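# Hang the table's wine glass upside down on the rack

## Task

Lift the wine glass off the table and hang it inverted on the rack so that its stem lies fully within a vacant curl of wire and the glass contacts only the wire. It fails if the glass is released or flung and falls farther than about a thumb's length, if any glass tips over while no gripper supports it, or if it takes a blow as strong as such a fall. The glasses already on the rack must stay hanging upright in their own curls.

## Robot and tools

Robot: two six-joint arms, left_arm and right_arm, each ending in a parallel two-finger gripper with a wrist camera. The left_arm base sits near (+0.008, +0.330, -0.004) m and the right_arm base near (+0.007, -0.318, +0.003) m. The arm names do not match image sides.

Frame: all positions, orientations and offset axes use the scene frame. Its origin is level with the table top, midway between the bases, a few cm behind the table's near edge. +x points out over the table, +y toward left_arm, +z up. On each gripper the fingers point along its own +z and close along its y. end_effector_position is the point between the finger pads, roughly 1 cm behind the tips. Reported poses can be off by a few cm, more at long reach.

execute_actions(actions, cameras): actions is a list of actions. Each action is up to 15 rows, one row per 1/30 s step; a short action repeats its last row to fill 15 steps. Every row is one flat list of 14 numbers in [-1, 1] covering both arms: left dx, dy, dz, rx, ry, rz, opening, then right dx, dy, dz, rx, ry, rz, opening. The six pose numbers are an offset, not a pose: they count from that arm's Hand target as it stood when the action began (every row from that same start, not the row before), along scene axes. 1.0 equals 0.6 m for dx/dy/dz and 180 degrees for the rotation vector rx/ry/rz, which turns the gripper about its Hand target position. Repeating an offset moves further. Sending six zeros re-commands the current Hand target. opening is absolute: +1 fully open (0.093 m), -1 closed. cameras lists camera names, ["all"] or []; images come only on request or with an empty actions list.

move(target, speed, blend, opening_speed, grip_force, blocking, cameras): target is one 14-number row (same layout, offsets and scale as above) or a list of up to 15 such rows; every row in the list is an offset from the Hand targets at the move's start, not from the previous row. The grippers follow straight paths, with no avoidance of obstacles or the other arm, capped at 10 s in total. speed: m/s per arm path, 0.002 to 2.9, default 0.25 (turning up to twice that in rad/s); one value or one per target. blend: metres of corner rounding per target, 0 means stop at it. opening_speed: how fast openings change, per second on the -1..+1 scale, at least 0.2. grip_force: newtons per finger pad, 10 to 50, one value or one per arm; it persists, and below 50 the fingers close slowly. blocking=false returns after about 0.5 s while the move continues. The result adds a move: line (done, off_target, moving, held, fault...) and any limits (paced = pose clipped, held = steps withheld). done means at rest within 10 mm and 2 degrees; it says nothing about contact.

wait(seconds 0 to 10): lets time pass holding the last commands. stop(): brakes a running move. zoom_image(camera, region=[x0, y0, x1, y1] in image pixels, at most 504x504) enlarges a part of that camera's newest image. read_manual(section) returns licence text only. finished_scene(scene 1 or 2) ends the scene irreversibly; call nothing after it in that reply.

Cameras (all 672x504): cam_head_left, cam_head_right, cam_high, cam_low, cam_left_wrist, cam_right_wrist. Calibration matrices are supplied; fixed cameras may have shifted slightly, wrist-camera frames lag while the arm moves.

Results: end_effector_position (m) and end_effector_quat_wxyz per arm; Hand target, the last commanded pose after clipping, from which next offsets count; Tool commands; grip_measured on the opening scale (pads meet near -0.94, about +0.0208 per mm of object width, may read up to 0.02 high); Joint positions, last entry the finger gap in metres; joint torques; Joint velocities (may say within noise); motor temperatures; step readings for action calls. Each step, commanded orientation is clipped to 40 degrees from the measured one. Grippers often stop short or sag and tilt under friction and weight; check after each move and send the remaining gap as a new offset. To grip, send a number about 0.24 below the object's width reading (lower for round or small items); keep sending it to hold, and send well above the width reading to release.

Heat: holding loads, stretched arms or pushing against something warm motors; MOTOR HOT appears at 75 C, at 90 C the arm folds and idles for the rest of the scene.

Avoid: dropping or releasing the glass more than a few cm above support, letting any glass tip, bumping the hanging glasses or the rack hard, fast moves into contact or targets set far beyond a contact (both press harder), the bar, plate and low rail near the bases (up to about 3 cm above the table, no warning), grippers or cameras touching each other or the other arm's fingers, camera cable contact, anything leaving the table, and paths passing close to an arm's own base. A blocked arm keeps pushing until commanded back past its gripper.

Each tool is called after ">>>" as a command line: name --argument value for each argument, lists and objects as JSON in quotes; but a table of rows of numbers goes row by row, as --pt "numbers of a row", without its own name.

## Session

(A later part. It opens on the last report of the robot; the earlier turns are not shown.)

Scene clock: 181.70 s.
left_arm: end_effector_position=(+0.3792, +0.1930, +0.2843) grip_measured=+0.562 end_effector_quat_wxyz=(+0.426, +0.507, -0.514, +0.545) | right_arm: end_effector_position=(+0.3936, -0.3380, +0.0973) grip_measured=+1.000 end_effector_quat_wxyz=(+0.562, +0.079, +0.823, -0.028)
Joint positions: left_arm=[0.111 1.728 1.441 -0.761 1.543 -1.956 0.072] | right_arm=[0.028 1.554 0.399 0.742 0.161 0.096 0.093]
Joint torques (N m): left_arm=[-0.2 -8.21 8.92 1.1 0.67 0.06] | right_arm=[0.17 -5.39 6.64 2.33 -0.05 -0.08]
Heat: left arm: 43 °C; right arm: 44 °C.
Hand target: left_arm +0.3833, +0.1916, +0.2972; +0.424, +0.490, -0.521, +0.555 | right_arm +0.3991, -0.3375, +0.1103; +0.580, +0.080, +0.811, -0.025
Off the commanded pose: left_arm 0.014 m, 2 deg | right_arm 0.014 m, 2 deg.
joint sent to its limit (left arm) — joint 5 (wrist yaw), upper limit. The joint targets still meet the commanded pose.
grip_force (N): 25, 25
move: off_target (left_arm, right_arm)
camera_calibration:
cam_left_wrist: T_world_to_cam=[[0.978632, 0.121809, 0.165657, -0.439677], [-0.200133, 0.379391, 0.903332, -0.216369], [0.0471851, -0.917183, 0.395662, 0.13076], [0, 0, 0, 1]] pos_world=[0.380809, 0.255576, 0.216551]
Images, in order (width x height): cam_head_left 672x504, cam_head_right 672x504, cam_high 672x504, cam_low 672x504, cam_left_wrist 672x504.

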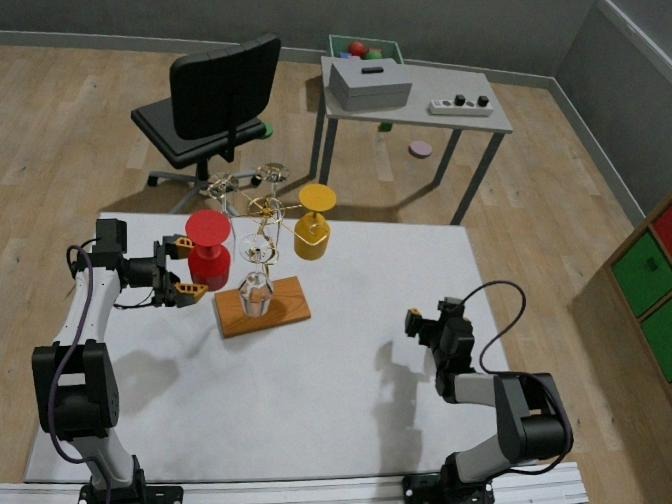

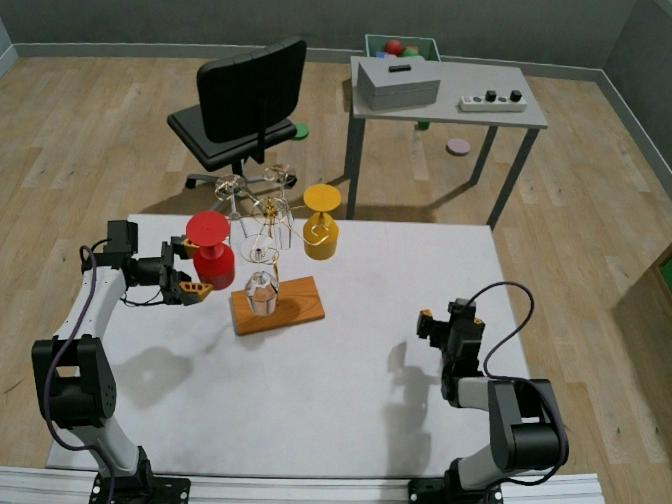

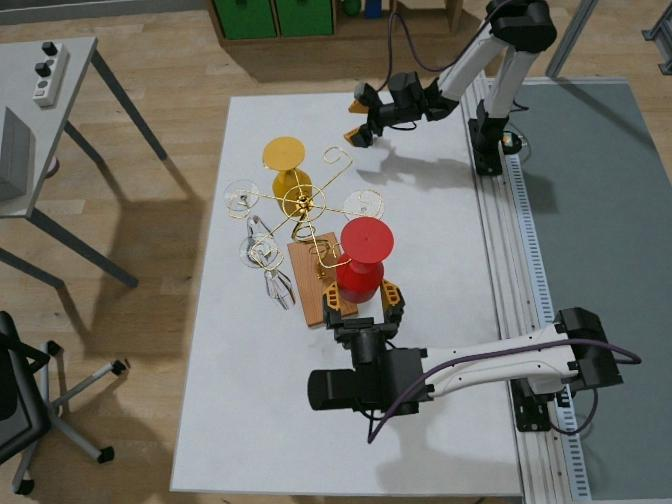

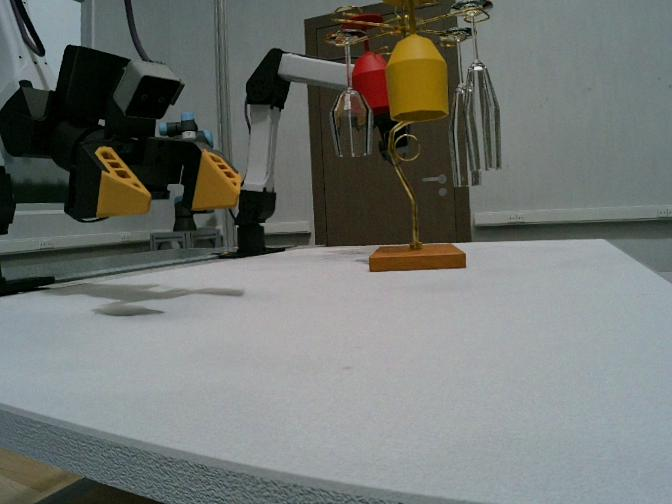

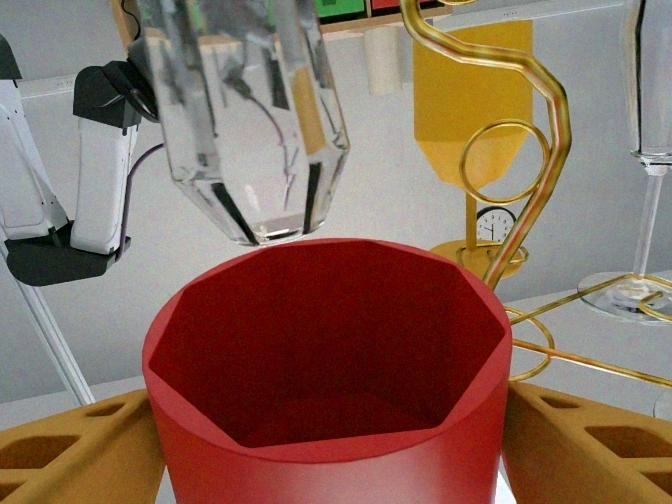

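>>> move --pt "0.0075 -0.0375 -0.0133 0 0 0 0.25 0 0 0 0 0 0 1" --pt "0.0442 -0.0575 -0.0133 0 0 -0.01 0.25 0 0 0 0 0 0 1" --speed 0.06 --blend 0.005 --cameras '["cam_high","cam_low","cam_head_left","cam_head_right"]'

>>> zoom_image --camera "cam_high" --region '[280, 170, 400, 290]'

>>> zoom_image --camera "cam_head_right" --region '[180, 170, 300, 290]'

>>> zoom_image --camera "cam_low" --region '[310, 0, 450, 140]'

Scene clock: 208.40 s.
left_arm: end_effector_position=(+0.4047, +0.1592, +0.2800) grip_measured=+0.562 end_effector_quat_wxyz=(-0.441, -0.490, +0.539, -0.525) | right_arm: end_effector_position=(+0.3936, -0.3380, +0.0973) grip_measured=+1.000 end_effector_quat_wxyz=(+0.562, +0.079, +0.823, -0.028)
Joint positions: left_arm=[0.016 1.834 1.546 -0.614 1.516 -2.096 0.072] | right_arm=[0.028 1.554 0.399 0.742 0.161 0.096 0.093]
Joint torques (N m): left_arm=[-0.21 -8.98 8.7 1.32 0.52 0.03] | right_arm=[0.21 -5.44 6.6 2.35 -0.05 -0.1]
Heat: left arm: 46 °C; right arm: 45 °C.
Hand target: left_arm +0.4098, +0.1570, +0.2893; -0.432, -0.482, +0.529, -0.548 | right_arm +0.3991, -0.3375, +0.1103; +0.580, +0.080, +0.811, -0.025
Off the commanded pose: left_arm 0.011 m, 3 deg | right_arm 0.014 m, 2 deg.
joint sent to its limit (left arm) — joint 6 (wrist roll), lower limit. The joint targets are off in orientation, not in position.
grip_force (N): 25, 25
move: off_target (left_arm, right_arm)
Images, in order (width x height): cam_head_left 672x504, cam_head_right 672x504, cam_high 672x504, cam_low 672x504.

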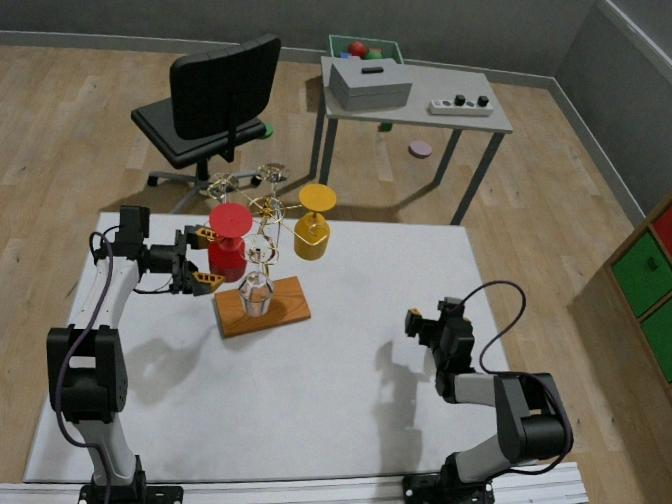

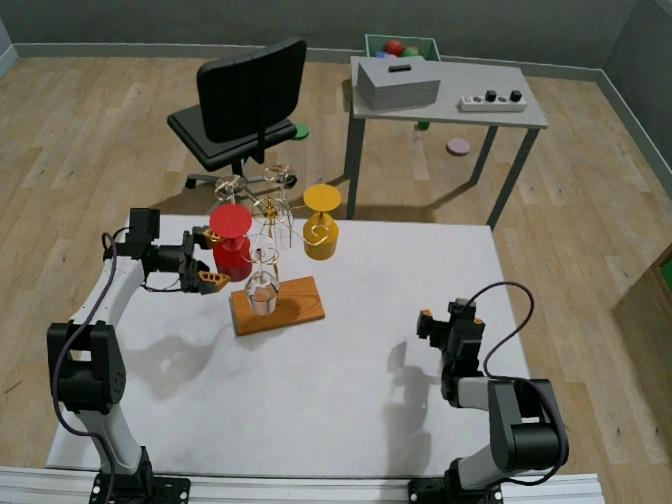

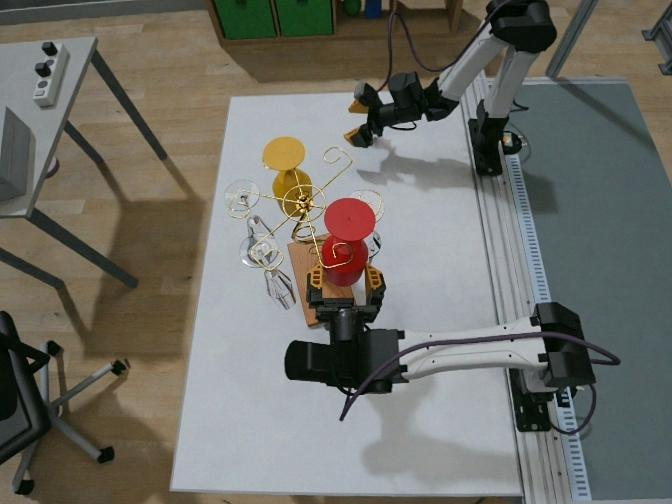

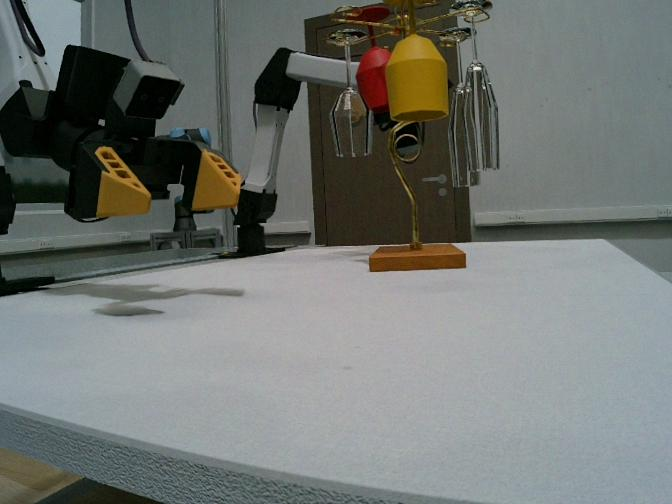

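Scaled by 4.200 from the camera's 672x504 image, which has a finer 960x720 frame.

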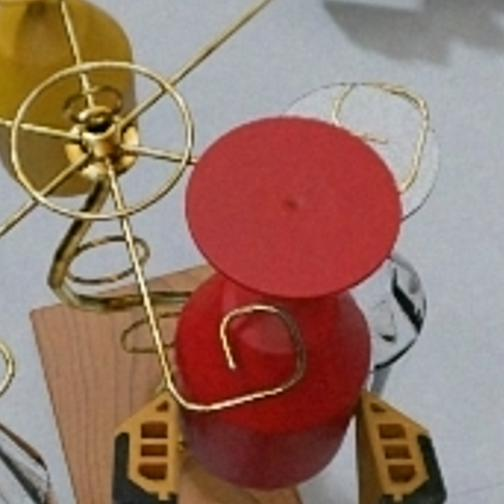

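Scaled by 4.200 from the camera's 672x504 image, which has a finer 960x720 frame.

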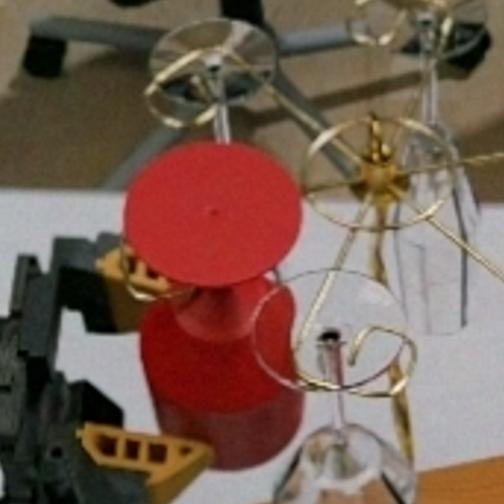

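Scaled by 3.600 from the camera's 672x504 image, which has a finer 960x720 frame.

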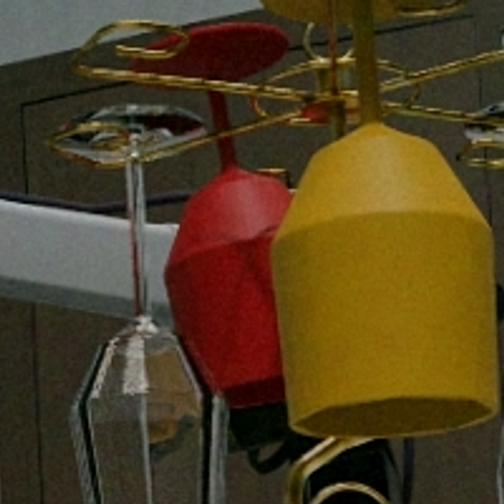

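>>> move --pt "0.0283 0.0058 0 0 0 0 0.25 0 0 0 0 0 0 1" --pt "0.0417 0.0158 0 0 0 0 0.25 0 0 0 0 0 0 1" --pt "0.04 0.0358 0 0 0 0.01 0.25 0 0 0 0 0 0 1" --speed 0.06 --blend 0.004 --cameras '["cam_high","cam_low","cam_head_left","cam_left_wrist"]'

>>> zoom_image --camera "cam_high" --region '[280, 170, 400, 290]'

>>> zoom_image --camera "cam_head_left" --region '[180, 170, 300, 290]'

>>> zoom_image --camera "cam_low" --region '[310, 0, 450, 140]'

Scene clock: 215.50 s.
left_arm: end_effector_position=(+0.4338, +0.1760, +0.2800) grip_measured=+0.562 end_effector_quat_wxyz=(+0.424, +0.496, -0.534, +0.538) | right_arm: end_effector_position=(+0.3936, -0.3380, +0.0973) grip_measured=+1.000 end_effector_quat_wxyz=(+0.562, +0.079, +0.823, -0.028)
Joint positions: left_arm=[0.056 1.918 1.652 -0.616 1.514 -2.099 0.072] | right_arm=[0.028 1.554 0.399 0.742 0.161 0.096 0.093]
Joint torques (N m): left_arm=[0.77 -11.18 7.02 1.15 0.68 0.08] | right_arm=[0.23 -5.42 6.67 2.33 -0.08 -0.1]
Motor temperatures (°C): left_arm=[27 37 47 34 28 28 27] | right_arm=[28 37 32 45 25 28 25]
Heat: left arm: 47 °C; right arm: 45 °C.
Hand target: left_arm +0.4339, +0.1786, +0.2892; +0.424, +0.490, -0.521, +0.555 | right_arm +0.3991, -0.3375, +0.1103; +0.580, +0.080, +0.811, -0.025
Off the commanded pose: left_arm 0.010 m, 3 deg | right_arm 0.014 m, 2 deg.
joint sent to its limit (left arm) — joint 6 (wrist roll), lower limit. The joint targets still meet the commanded pose.
grip_force (N): 25, 25
move: off_target (left_arm, right_arm)
camera_calibration:
cam_left_wrist: T_world_to_cam=[[0.978378, 0.0840332, 0.188982, -0.49009], [-0.20671, 0.367199, 0.906882, -0.191132], [0.00681422, -0.926338, 0.376631, 0.13875], [0, 0, 0, 1]] pos_world=[0.439039, 0.239897, 0.213695]
Images, in order (width x height): cam_head_left 672x504, cam_high 672x504, cam_low 672x504, cam_left_wrist 672x504.

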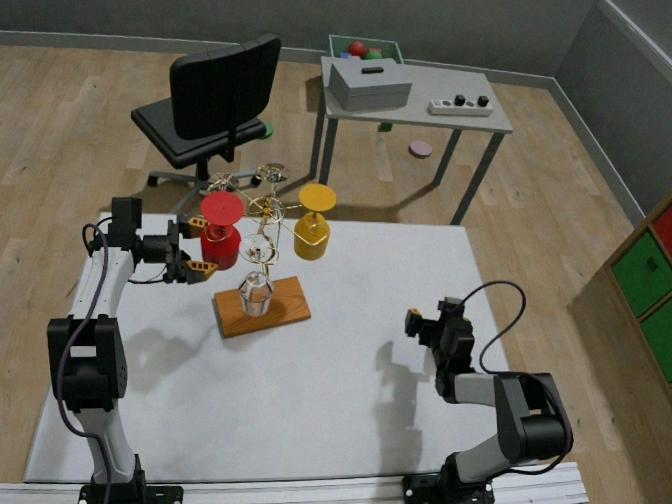

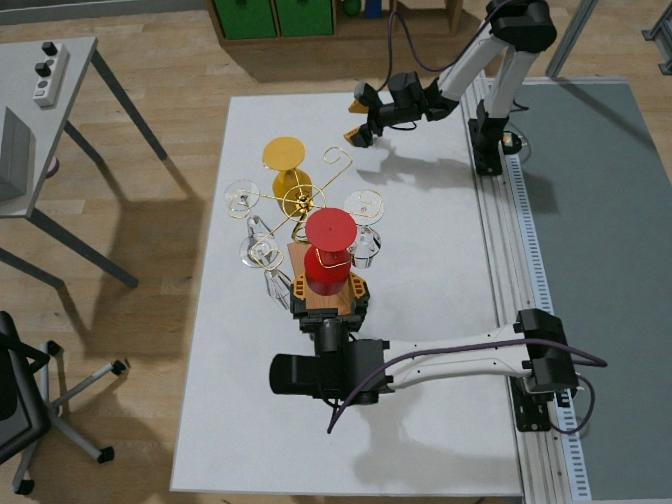

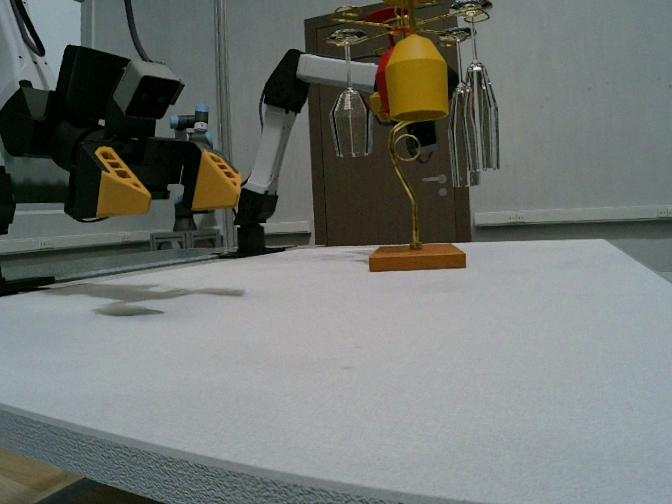

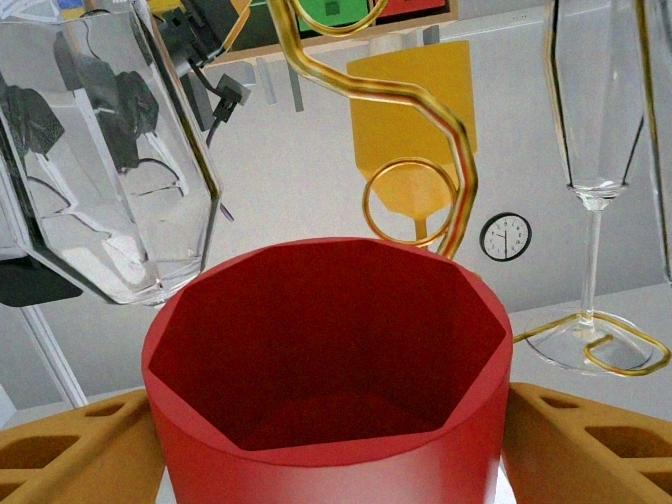

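Scaled by 4.200 from the camera's 672x504 image, which has a finer 960x720 frame.

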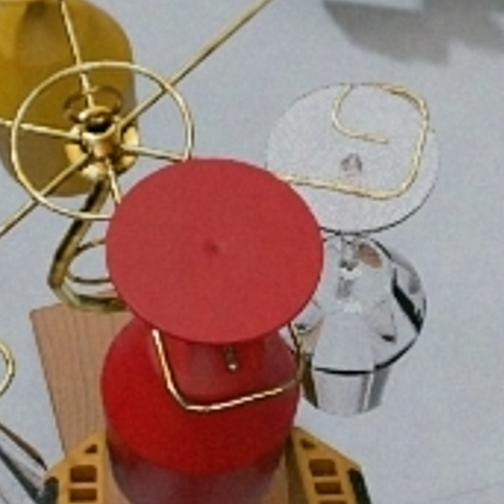

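Scaled by 4.200 from the camera's 672x504 image, which has a finer 960x720 frame.

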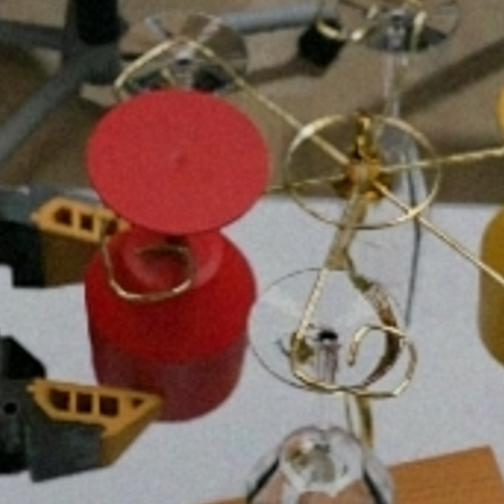

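Scaled by 3.600 from the camera's 672x504 image, which has a finer 960x720 frame.

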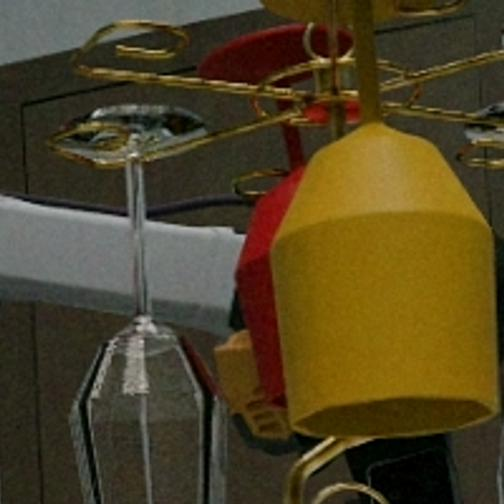

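>>> move --pt "0 0.0275 0 0 0 0 0.25 0 0 0 0 0 0 1" --pt "-0.017 0.0195 0 -0.019 0.041 0 0.25 0 0 0 0 0 0 1" --speed 0.06 --cameras '["cam_high","cam_low","cam_head_left"]'

>>> zoom_image --camera "cam_high" --region '[280, 170, 400, 290]'

>>> zoom_image --camera "cam_head_left" --region '[180, 170, 300, 290]'

>>> zoom_image --camera "cam_low" --region '[310, 0, 450, 140]'

Scene clock: 226.27 s.
left_arm: end_effector_position=(+0.4273, +0.1888, +0.2763) grip_measured=+0.562 end_effector_quat_wxyz=(+0.459, +0.531, -0.492, +0.515) | right_arm: end_effector_position=(+0.3936, -0.3380, +0.0973) grip_measured=+1.000 end_effector_quat_wxyz=(+0.562, +0.079, +0.823, -0.028)
Joint positions: left_arm=[0.089 1.918 1.65 -0.749 1.535 -2.098 0.072] | right_arm=[0.028 1.554 0.399 0.742 0.161 0.096 0.093]
Joint torques (N m): left_arm=[0.59 -12.46 6.42 0.95 0.74 0.06] | right_arm=[0.28 -5.52 6.54 2.35 -0.06 -0.1]
Heat: left arm: 46 °C; right arm: 45 °C.
Hand target: left_arm +0.4236, +0.1902, +0.2892; +0.471, +0.512, -0.476, +0.538 | right_arm +0.3991, -0.3375, +0.1103; +0.580, +0.080, +0.811, -0.025
Off the commanded pose: left_arm 0.013 m, 4 deg | right_arm 0.014 m, 2 deg.
joint sent to its limit (left arm) — joint 5 (wrist yaw), upper limit; joint 6 (wrist roll), lower limit. The joint targets are off in orientation, not in position.
grip_force (N): 25, 25
move: off_target (left_arm, right_arm)
Images, in order (width x height): cam_head_left 672x504, cam_high 672x504, cam_low 672x504.

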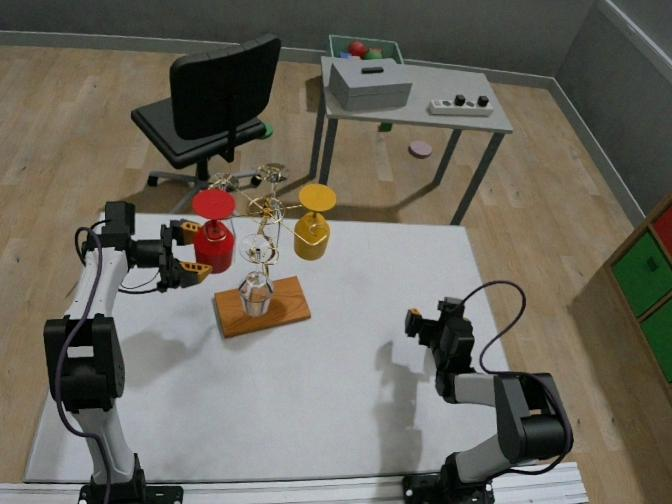

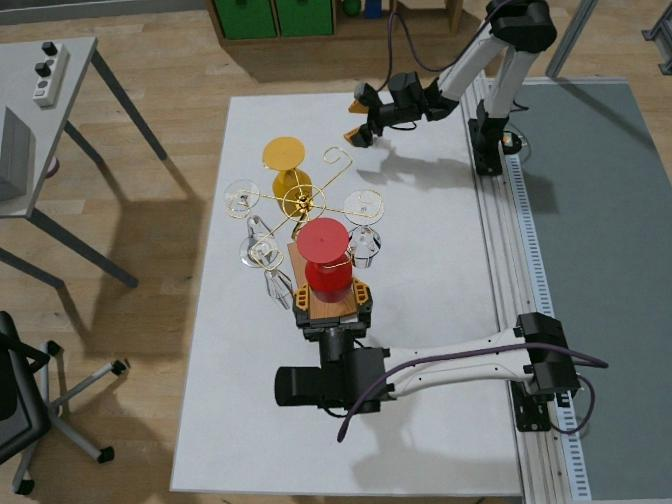

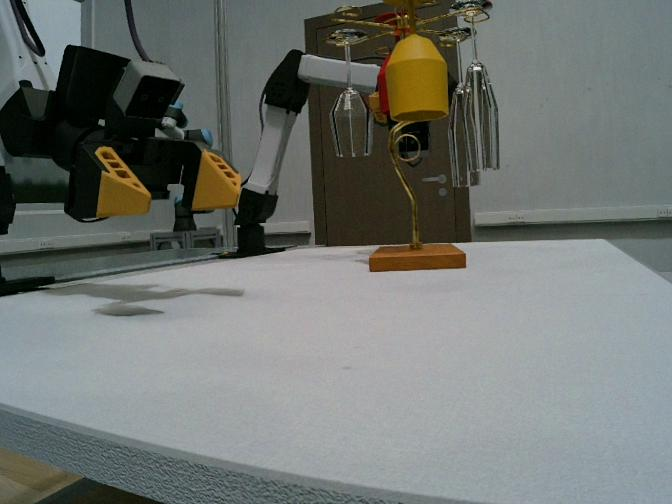

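Scaled by 4.200 from the camera's 672x504 image, which has a finer 960x720 frame.

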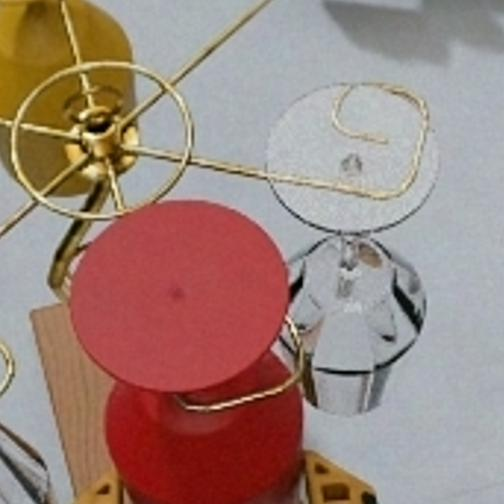

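Scaled by 4.200 from the camera's 672x504 image, which has a finer 960x720 frame.

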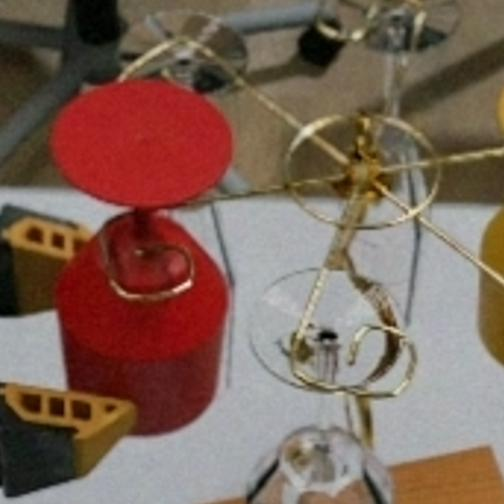

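Scaled by 3.600 from the camera's 672x504 image, which has a finer 960x720 frame.

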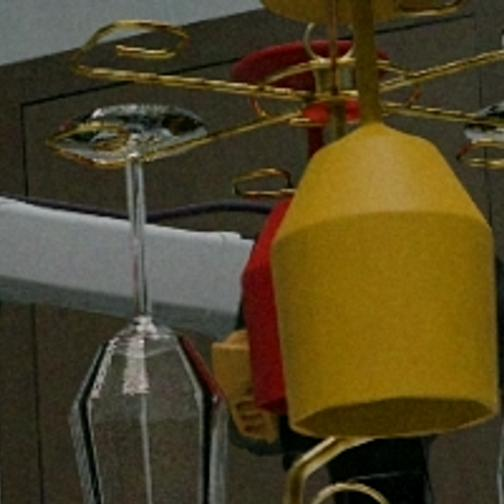

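>>> move --target '[-0.0067,0.001,-0.045,0,0,0,0.25,0,0,0,0,0,0,1]' --speed 0.05 --cameras '["cam_high","cam_low","cam_head_left"]'

>>> zoom_image --camera "cam_high" --region '[280, 170, 400, 290]'

>>> zoom_image --camera "cam_head_left" --region '[180, 170, 270, 260]'

>>> zoom_image --camera "cam_low" --region '[310, 0, 450, 140]'

Scene clock: 238.03 s.
left_arm: end_effector_position=(+0.4235, +0.1890, +0.2513) grip_measured=+0.562 end_effector_quat_wxyz=(+0.462, +0.534, -0.489, +0.512) | right_arm: end_effector_position=(+0.3936, -0.3380, +0.0973) grip_measured=+1.000 end_effector_quat_wxyz=(+0.562, +0.079, +0.823, -0.028)
Joint positions: left_arm=[0.089 1.918 1.554 -0.676 1.537 -2.085 0.072] | right_arm=[0.028 1.554 0.399 0.742 0.161 0.096 0.093]
Joint torques (N m): left_arm=[0.7 -12.98 5.01 1.1 0.73 0.08] | right_arm=[0.18 -5.45 6.6 2.33 -0.05 -0.11]
Motor temperatures (°C): left_arm=[27 43 44 34 28 28 27] | right_arm=[28 37 32 45 25 28 25]
Heat: left arm: 44 °C; right arm: 45 °C.
Hand target: left_arm +0.4196, +0.1908, +0.2623; +0.471, +0.512, -0.476, +0.538 | right_arm +0.3991, -0.3375, +0.1103; +0.580, +0.080, +0.811, -0.025
Off the commanded pose: left_arm 0.012 m, 4 deg | right_arm 0.014 m, 2 deg.
joint sent to its limit (left arm) — joint 5 (wrist yaw), upper limit. The joint targets are off in orientation, not in position.
grip_force (N): 25, 25
move: off_target (left_arm, right_arm)
Images, in order (width x height): cam_head_left 672x504, cam_high 672x504, cam_low 672x504.

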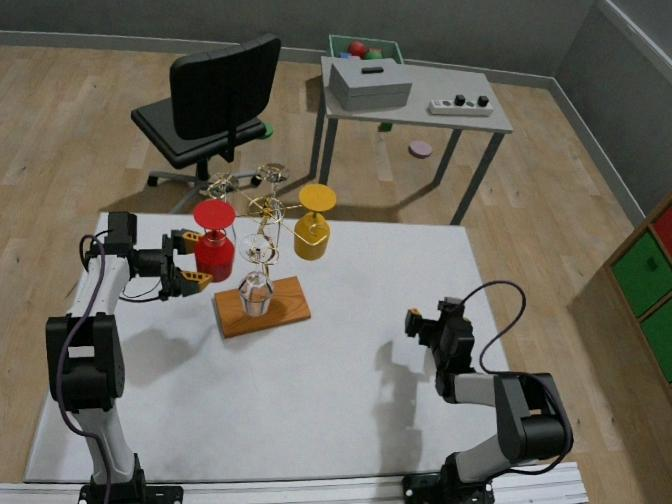

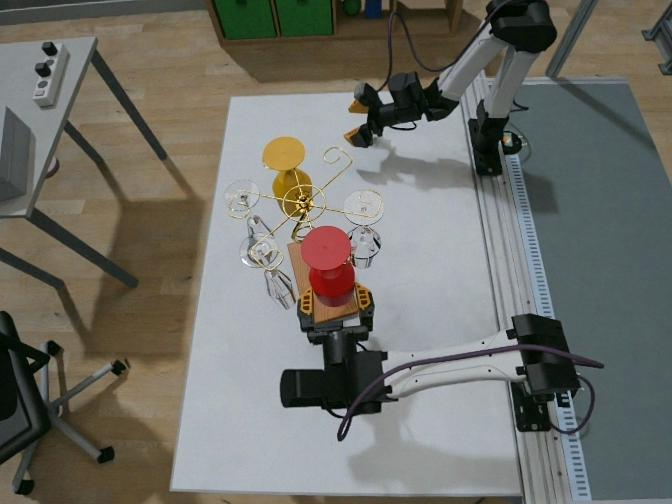

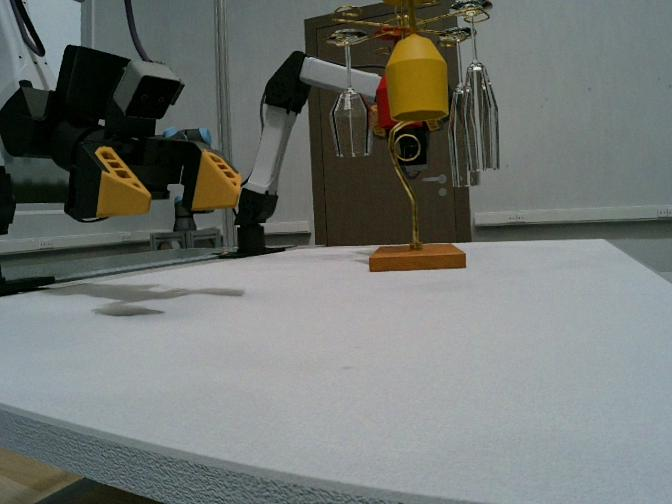

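Scaled by 4.200 from the camera's 672x504 image, which has a finer 960x720 frame.

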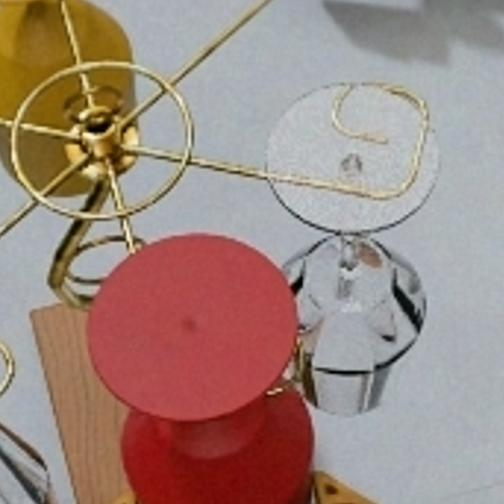

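Scaled by 5.600 from the camera's 672x504 image, which has a finer 960x720 frame.

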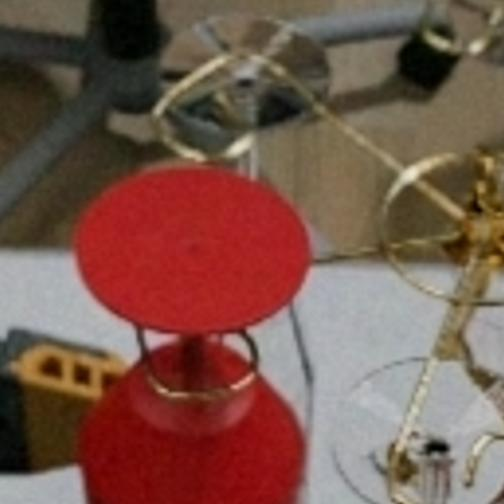

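Scaled by 3.600 from the camera's 672x504 image, which has a finer 960x720 frame.

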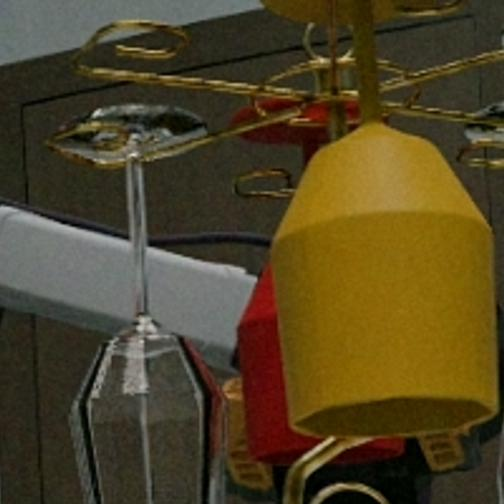

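>>> move --target '[-0.001,0.0075,-0.024,0,0,0,0.25,0,0,0,0,0,0,1]' --speed 0.04 --cameras '["cam_high","cam_low","cam_head_left"]'

>>> zoom_image --camera "cam_head_left" --region '[180, 170, 270, 260]'

>>> zoom_image --camera "cam_low" --region '[310, 0, 450, 140]'

>>> zoom_image --camera "cam_high" --region '[280, 170, 400, 290]'

Scene clock: 249.10 s.
left_arm: end_effector_position=(+0.4216, +0.1918, +0.2385) grip_measured=+0.562 end_effector_quat_wxyz=(+0.462, +0.537, -0.486, +0.513) | right_arm: end_effector_position=(+0.3936, -0.3380, +0.0973) grip_measured=+1.000 end_effector_quat_wxyz=(+0.562, +0.079, +0.823, -0.028)
Joint positions: left_arm=[0.095 1.918 1.504 -0.638 1.537 -2.079 0.072] | right_arm=[0.028 1.554 0.399 0.742 0.161 0.096 0.093]
Joint torques (N m): left_arm=[1.03 -12.55 4.96 1.08 0.73 0.16] | right_arm=[0.27 -5.38 6.58 2.34 -0.06 -0.09]
Heat: left arm: 45 °C; right arm: 46 °C.
Hand target: left_arm +0.4190, +0.1953, +0.2479; +0.471, +0.512, -0.476, +0.538 | right_arm +0.3991, -0.3375, +0.1103; +0.580, +0.080, +0.811, -0.025
Off the commanded pose: left_arm 0.010 m, 4 deg | right_arm 0.014 m, 2 deg.
joint sent to its limit (left arm) — joint 5 (wrist yaw), upper limit. The joint targets are off in orientation, not in position.
grip_force (N): 25, 25
move: off_target (left_arm, right_arm)
Images, in order (width x height): cam_head_left 672x504, cam_high 672x504, cam_low 672x504.

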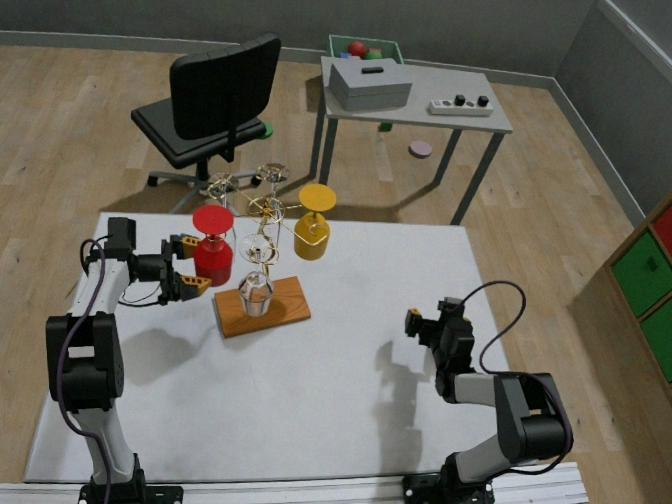

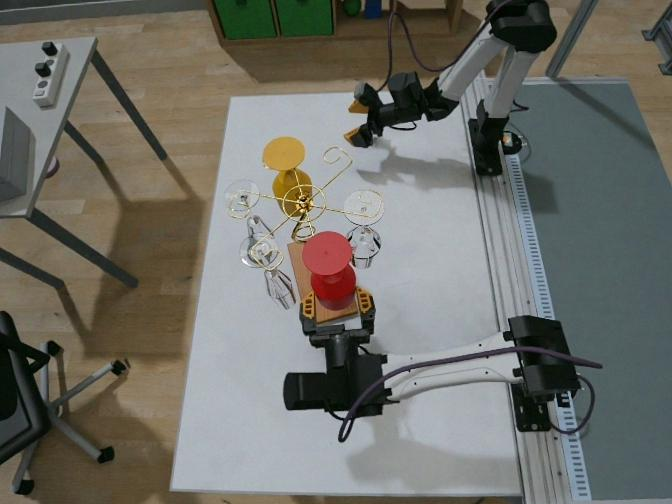

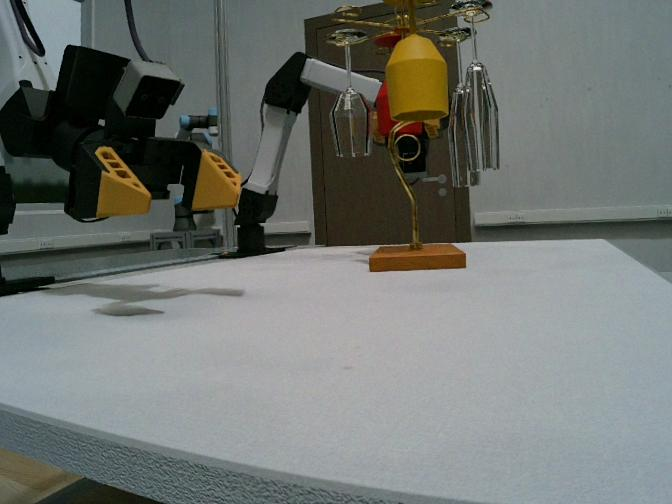

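Scaled by 5.600 from the camera's 672x504 image, which has a finer 960x720 frame.

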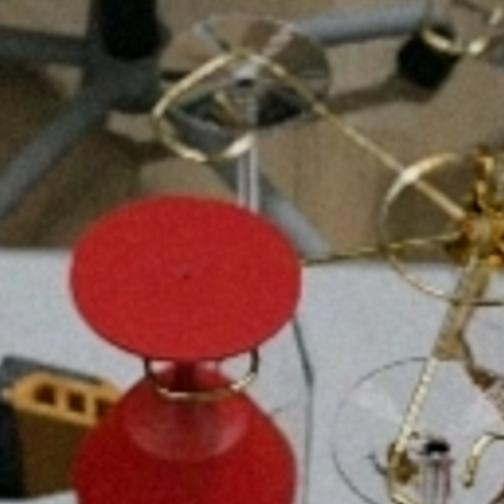

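Scaled by 3.600 from the camera's 672x504 image, which has a finer 960x720 frame.

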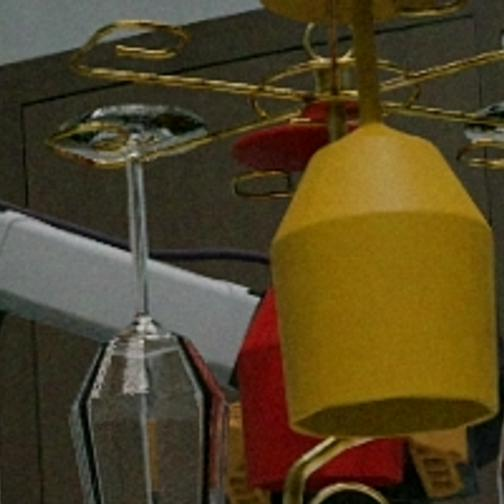

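Scaled by 4.200 from the camera's 672x504 image, which has a finer 960x720 frame.

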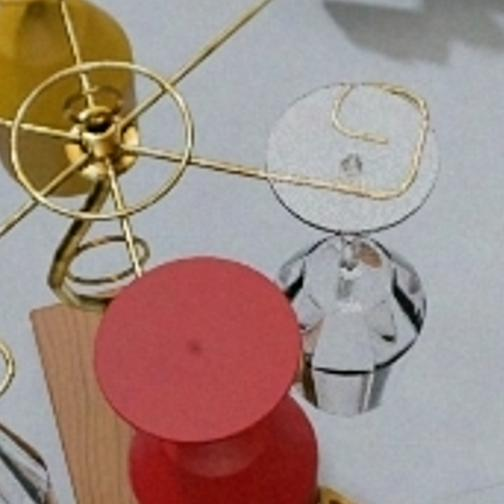

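>>> move --target '[0,0,-0.01,0,0,0,0.25,0,0,0,0,0,0,1]' --speed 0.03

>>> move --target '[0,0,-0.0067,0,0,0,0.25,0,0,0,0,0,0,1]' --speed 0.03 --cameras '["cam_low","cam_high","cam_head_left"]'

>>> zoom_image --camera "cam_low" --region '[310, 0, 450, 140]'

>>> zoom_image --camera "cam_head_left" --region '[180, 170, 270, 260]'

Scene clock: 253.73 s.
left_arm: end_effector_position=(+0.4212, +0.1919, +0.2336) grip_measured=+0.562 end_effector_quat_wxyz=(+0.459, +0.534, -0.488, +0.515) | right_arm: end_effector_position=(+0.3936, -0.3380, +0.0973) grip_measured=+1.000 end_effector_quat_wxyz=(+0.562, +0.079, +0.823, -0.028)
Joint positions: left_arm=[0.095 1.918 1.483 -0.608 1.537 -2.078 0.072] | right_arm=[0.028 1.554 0.399 0.742 0.161 0.096 0.093]
Joint torques (N m): left_arm=[0.99 -12.25 4.93 1.17 0.72 0.1] | right_arm=[0.2 -5.44 6.58 2.32 -0.05 -0.1]
Heat: left arm: 46 °C; right arm: 46 °C.
Hand target: left_arm +0.4190, +0.1953, +0.2418; +0.471, +0.512, -0.476, +0.538 | right_arm +0.3991, -0.3375, +0.1103; +0.580, +0.080, +0.811, -0.025
Off the commanded pose: left_arm 0.009 m, 4 deg | right_arm 0.014 m, 2 deg.
joint sent to its limit (left arm) — joint 5 (wrist yaw), upper limit. The joint targets are off in orientation, not in position.
grip_force (N): 25, 25
move: off_target (left_arm, right_arm)

Scene clock: 255.07 s.
left_arm: end_effector_position=(+0.4208, +0.1919, +0.2306) grip_measured=+0.562 end_effector_quat_wxyz=(+0.458, +0.534, -0.489, +0.516) | right_arm: end_effector_position=(+0.3936, -0.3380, +0.0973) grip_measured=+1.000 end_effector_quat_wxyz=(+0.562, +0.079, +0.823, -0.028)
Joint positions: left_arm=[0.095 1.918 1.469 -0.589 1.537 -2.08 0.072] | right_arm=[0.028 1.554 0.399 0.742 0.161 0.096 0.093]
Joint torques (N m): left_arm=[0.99 -11.97 4.92 1.18 0.73 0.1] | right_arm=[0.28 -5.42 6.6 2.34 -0.06 -0.11]
Heat: left arm: 46 °C; right arm: 46 °C.
Hand target: left_arm +0.4190, +0.1953, +0.2378; +0.471, +0.512, -0.476, +0.538 | right_arm +0.3991, -0.3375, +0.1103; +0.580, +0.080, +0.811, -0.025
Off the commanded pose: left_arm 0.008 m, 4 deg | right_arm 0.014 m, 2 deg.
joint sent to its limit (left arm) — joint 5 (wrist yaw), upper limit. The joint targets are off in orientation, not in position.
grip_force (N): 25, 25
move: off_target (left_arm, right_arm)
Images, in order (width x height): cam_head_left 672x504, cam_high 672x504, cam_low 672x504.

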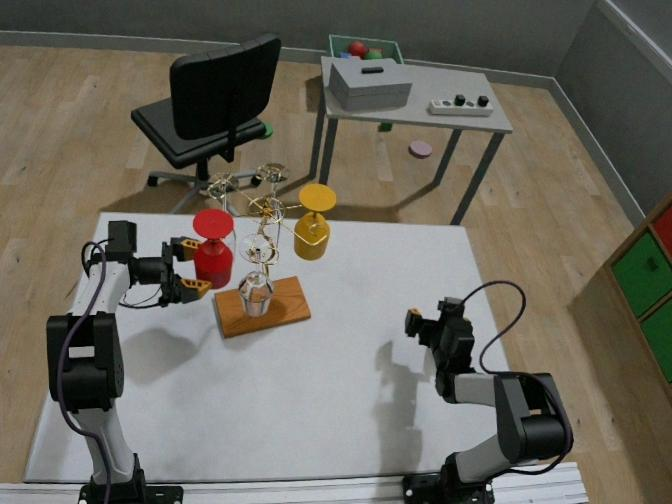

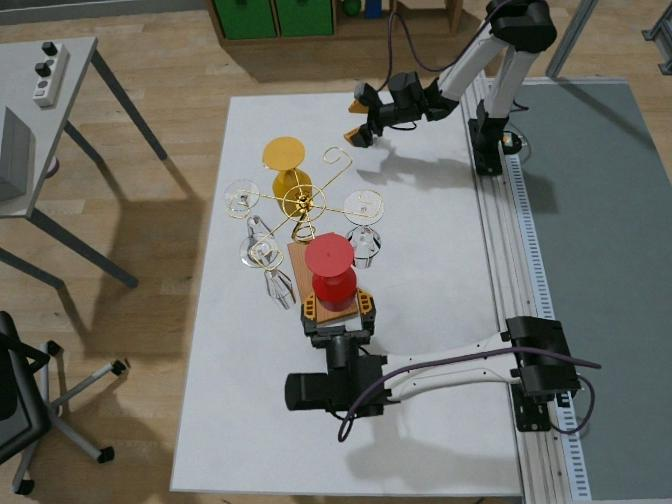

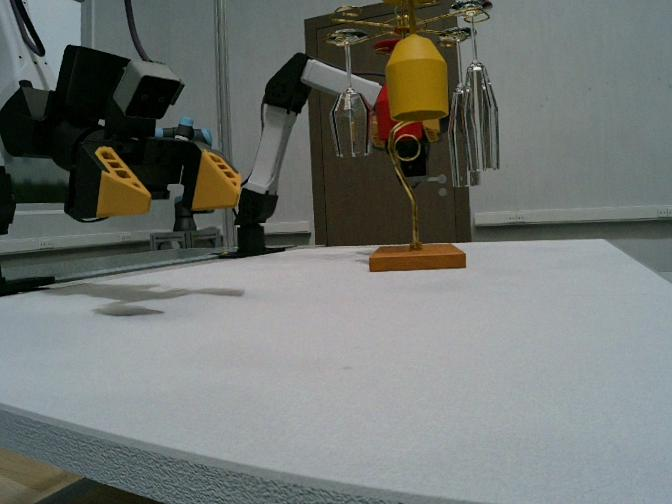

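Scaled by 3.600 from the camera's 672x504 image, which has a finer 960x720 frame.

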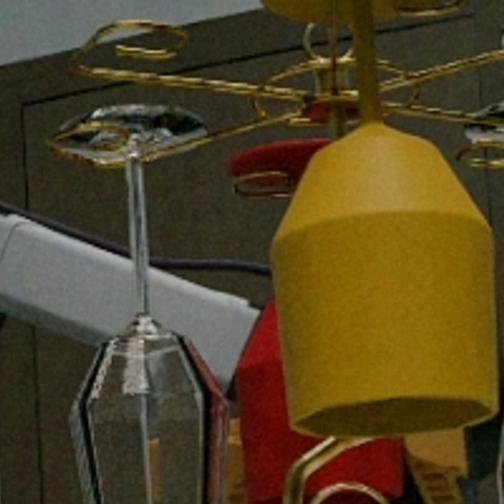

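Scaled by 5.600 from the camera's 672x504 image, which has a finer 960x720 frame.

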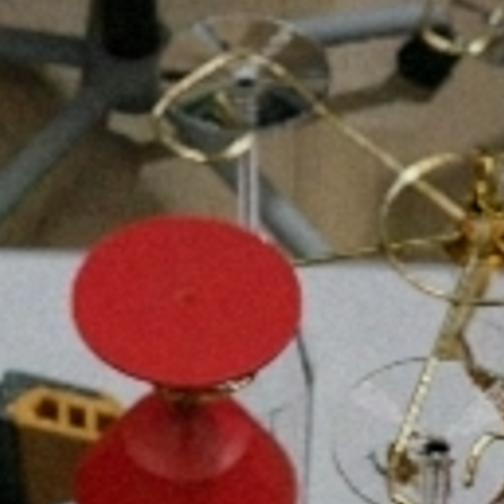

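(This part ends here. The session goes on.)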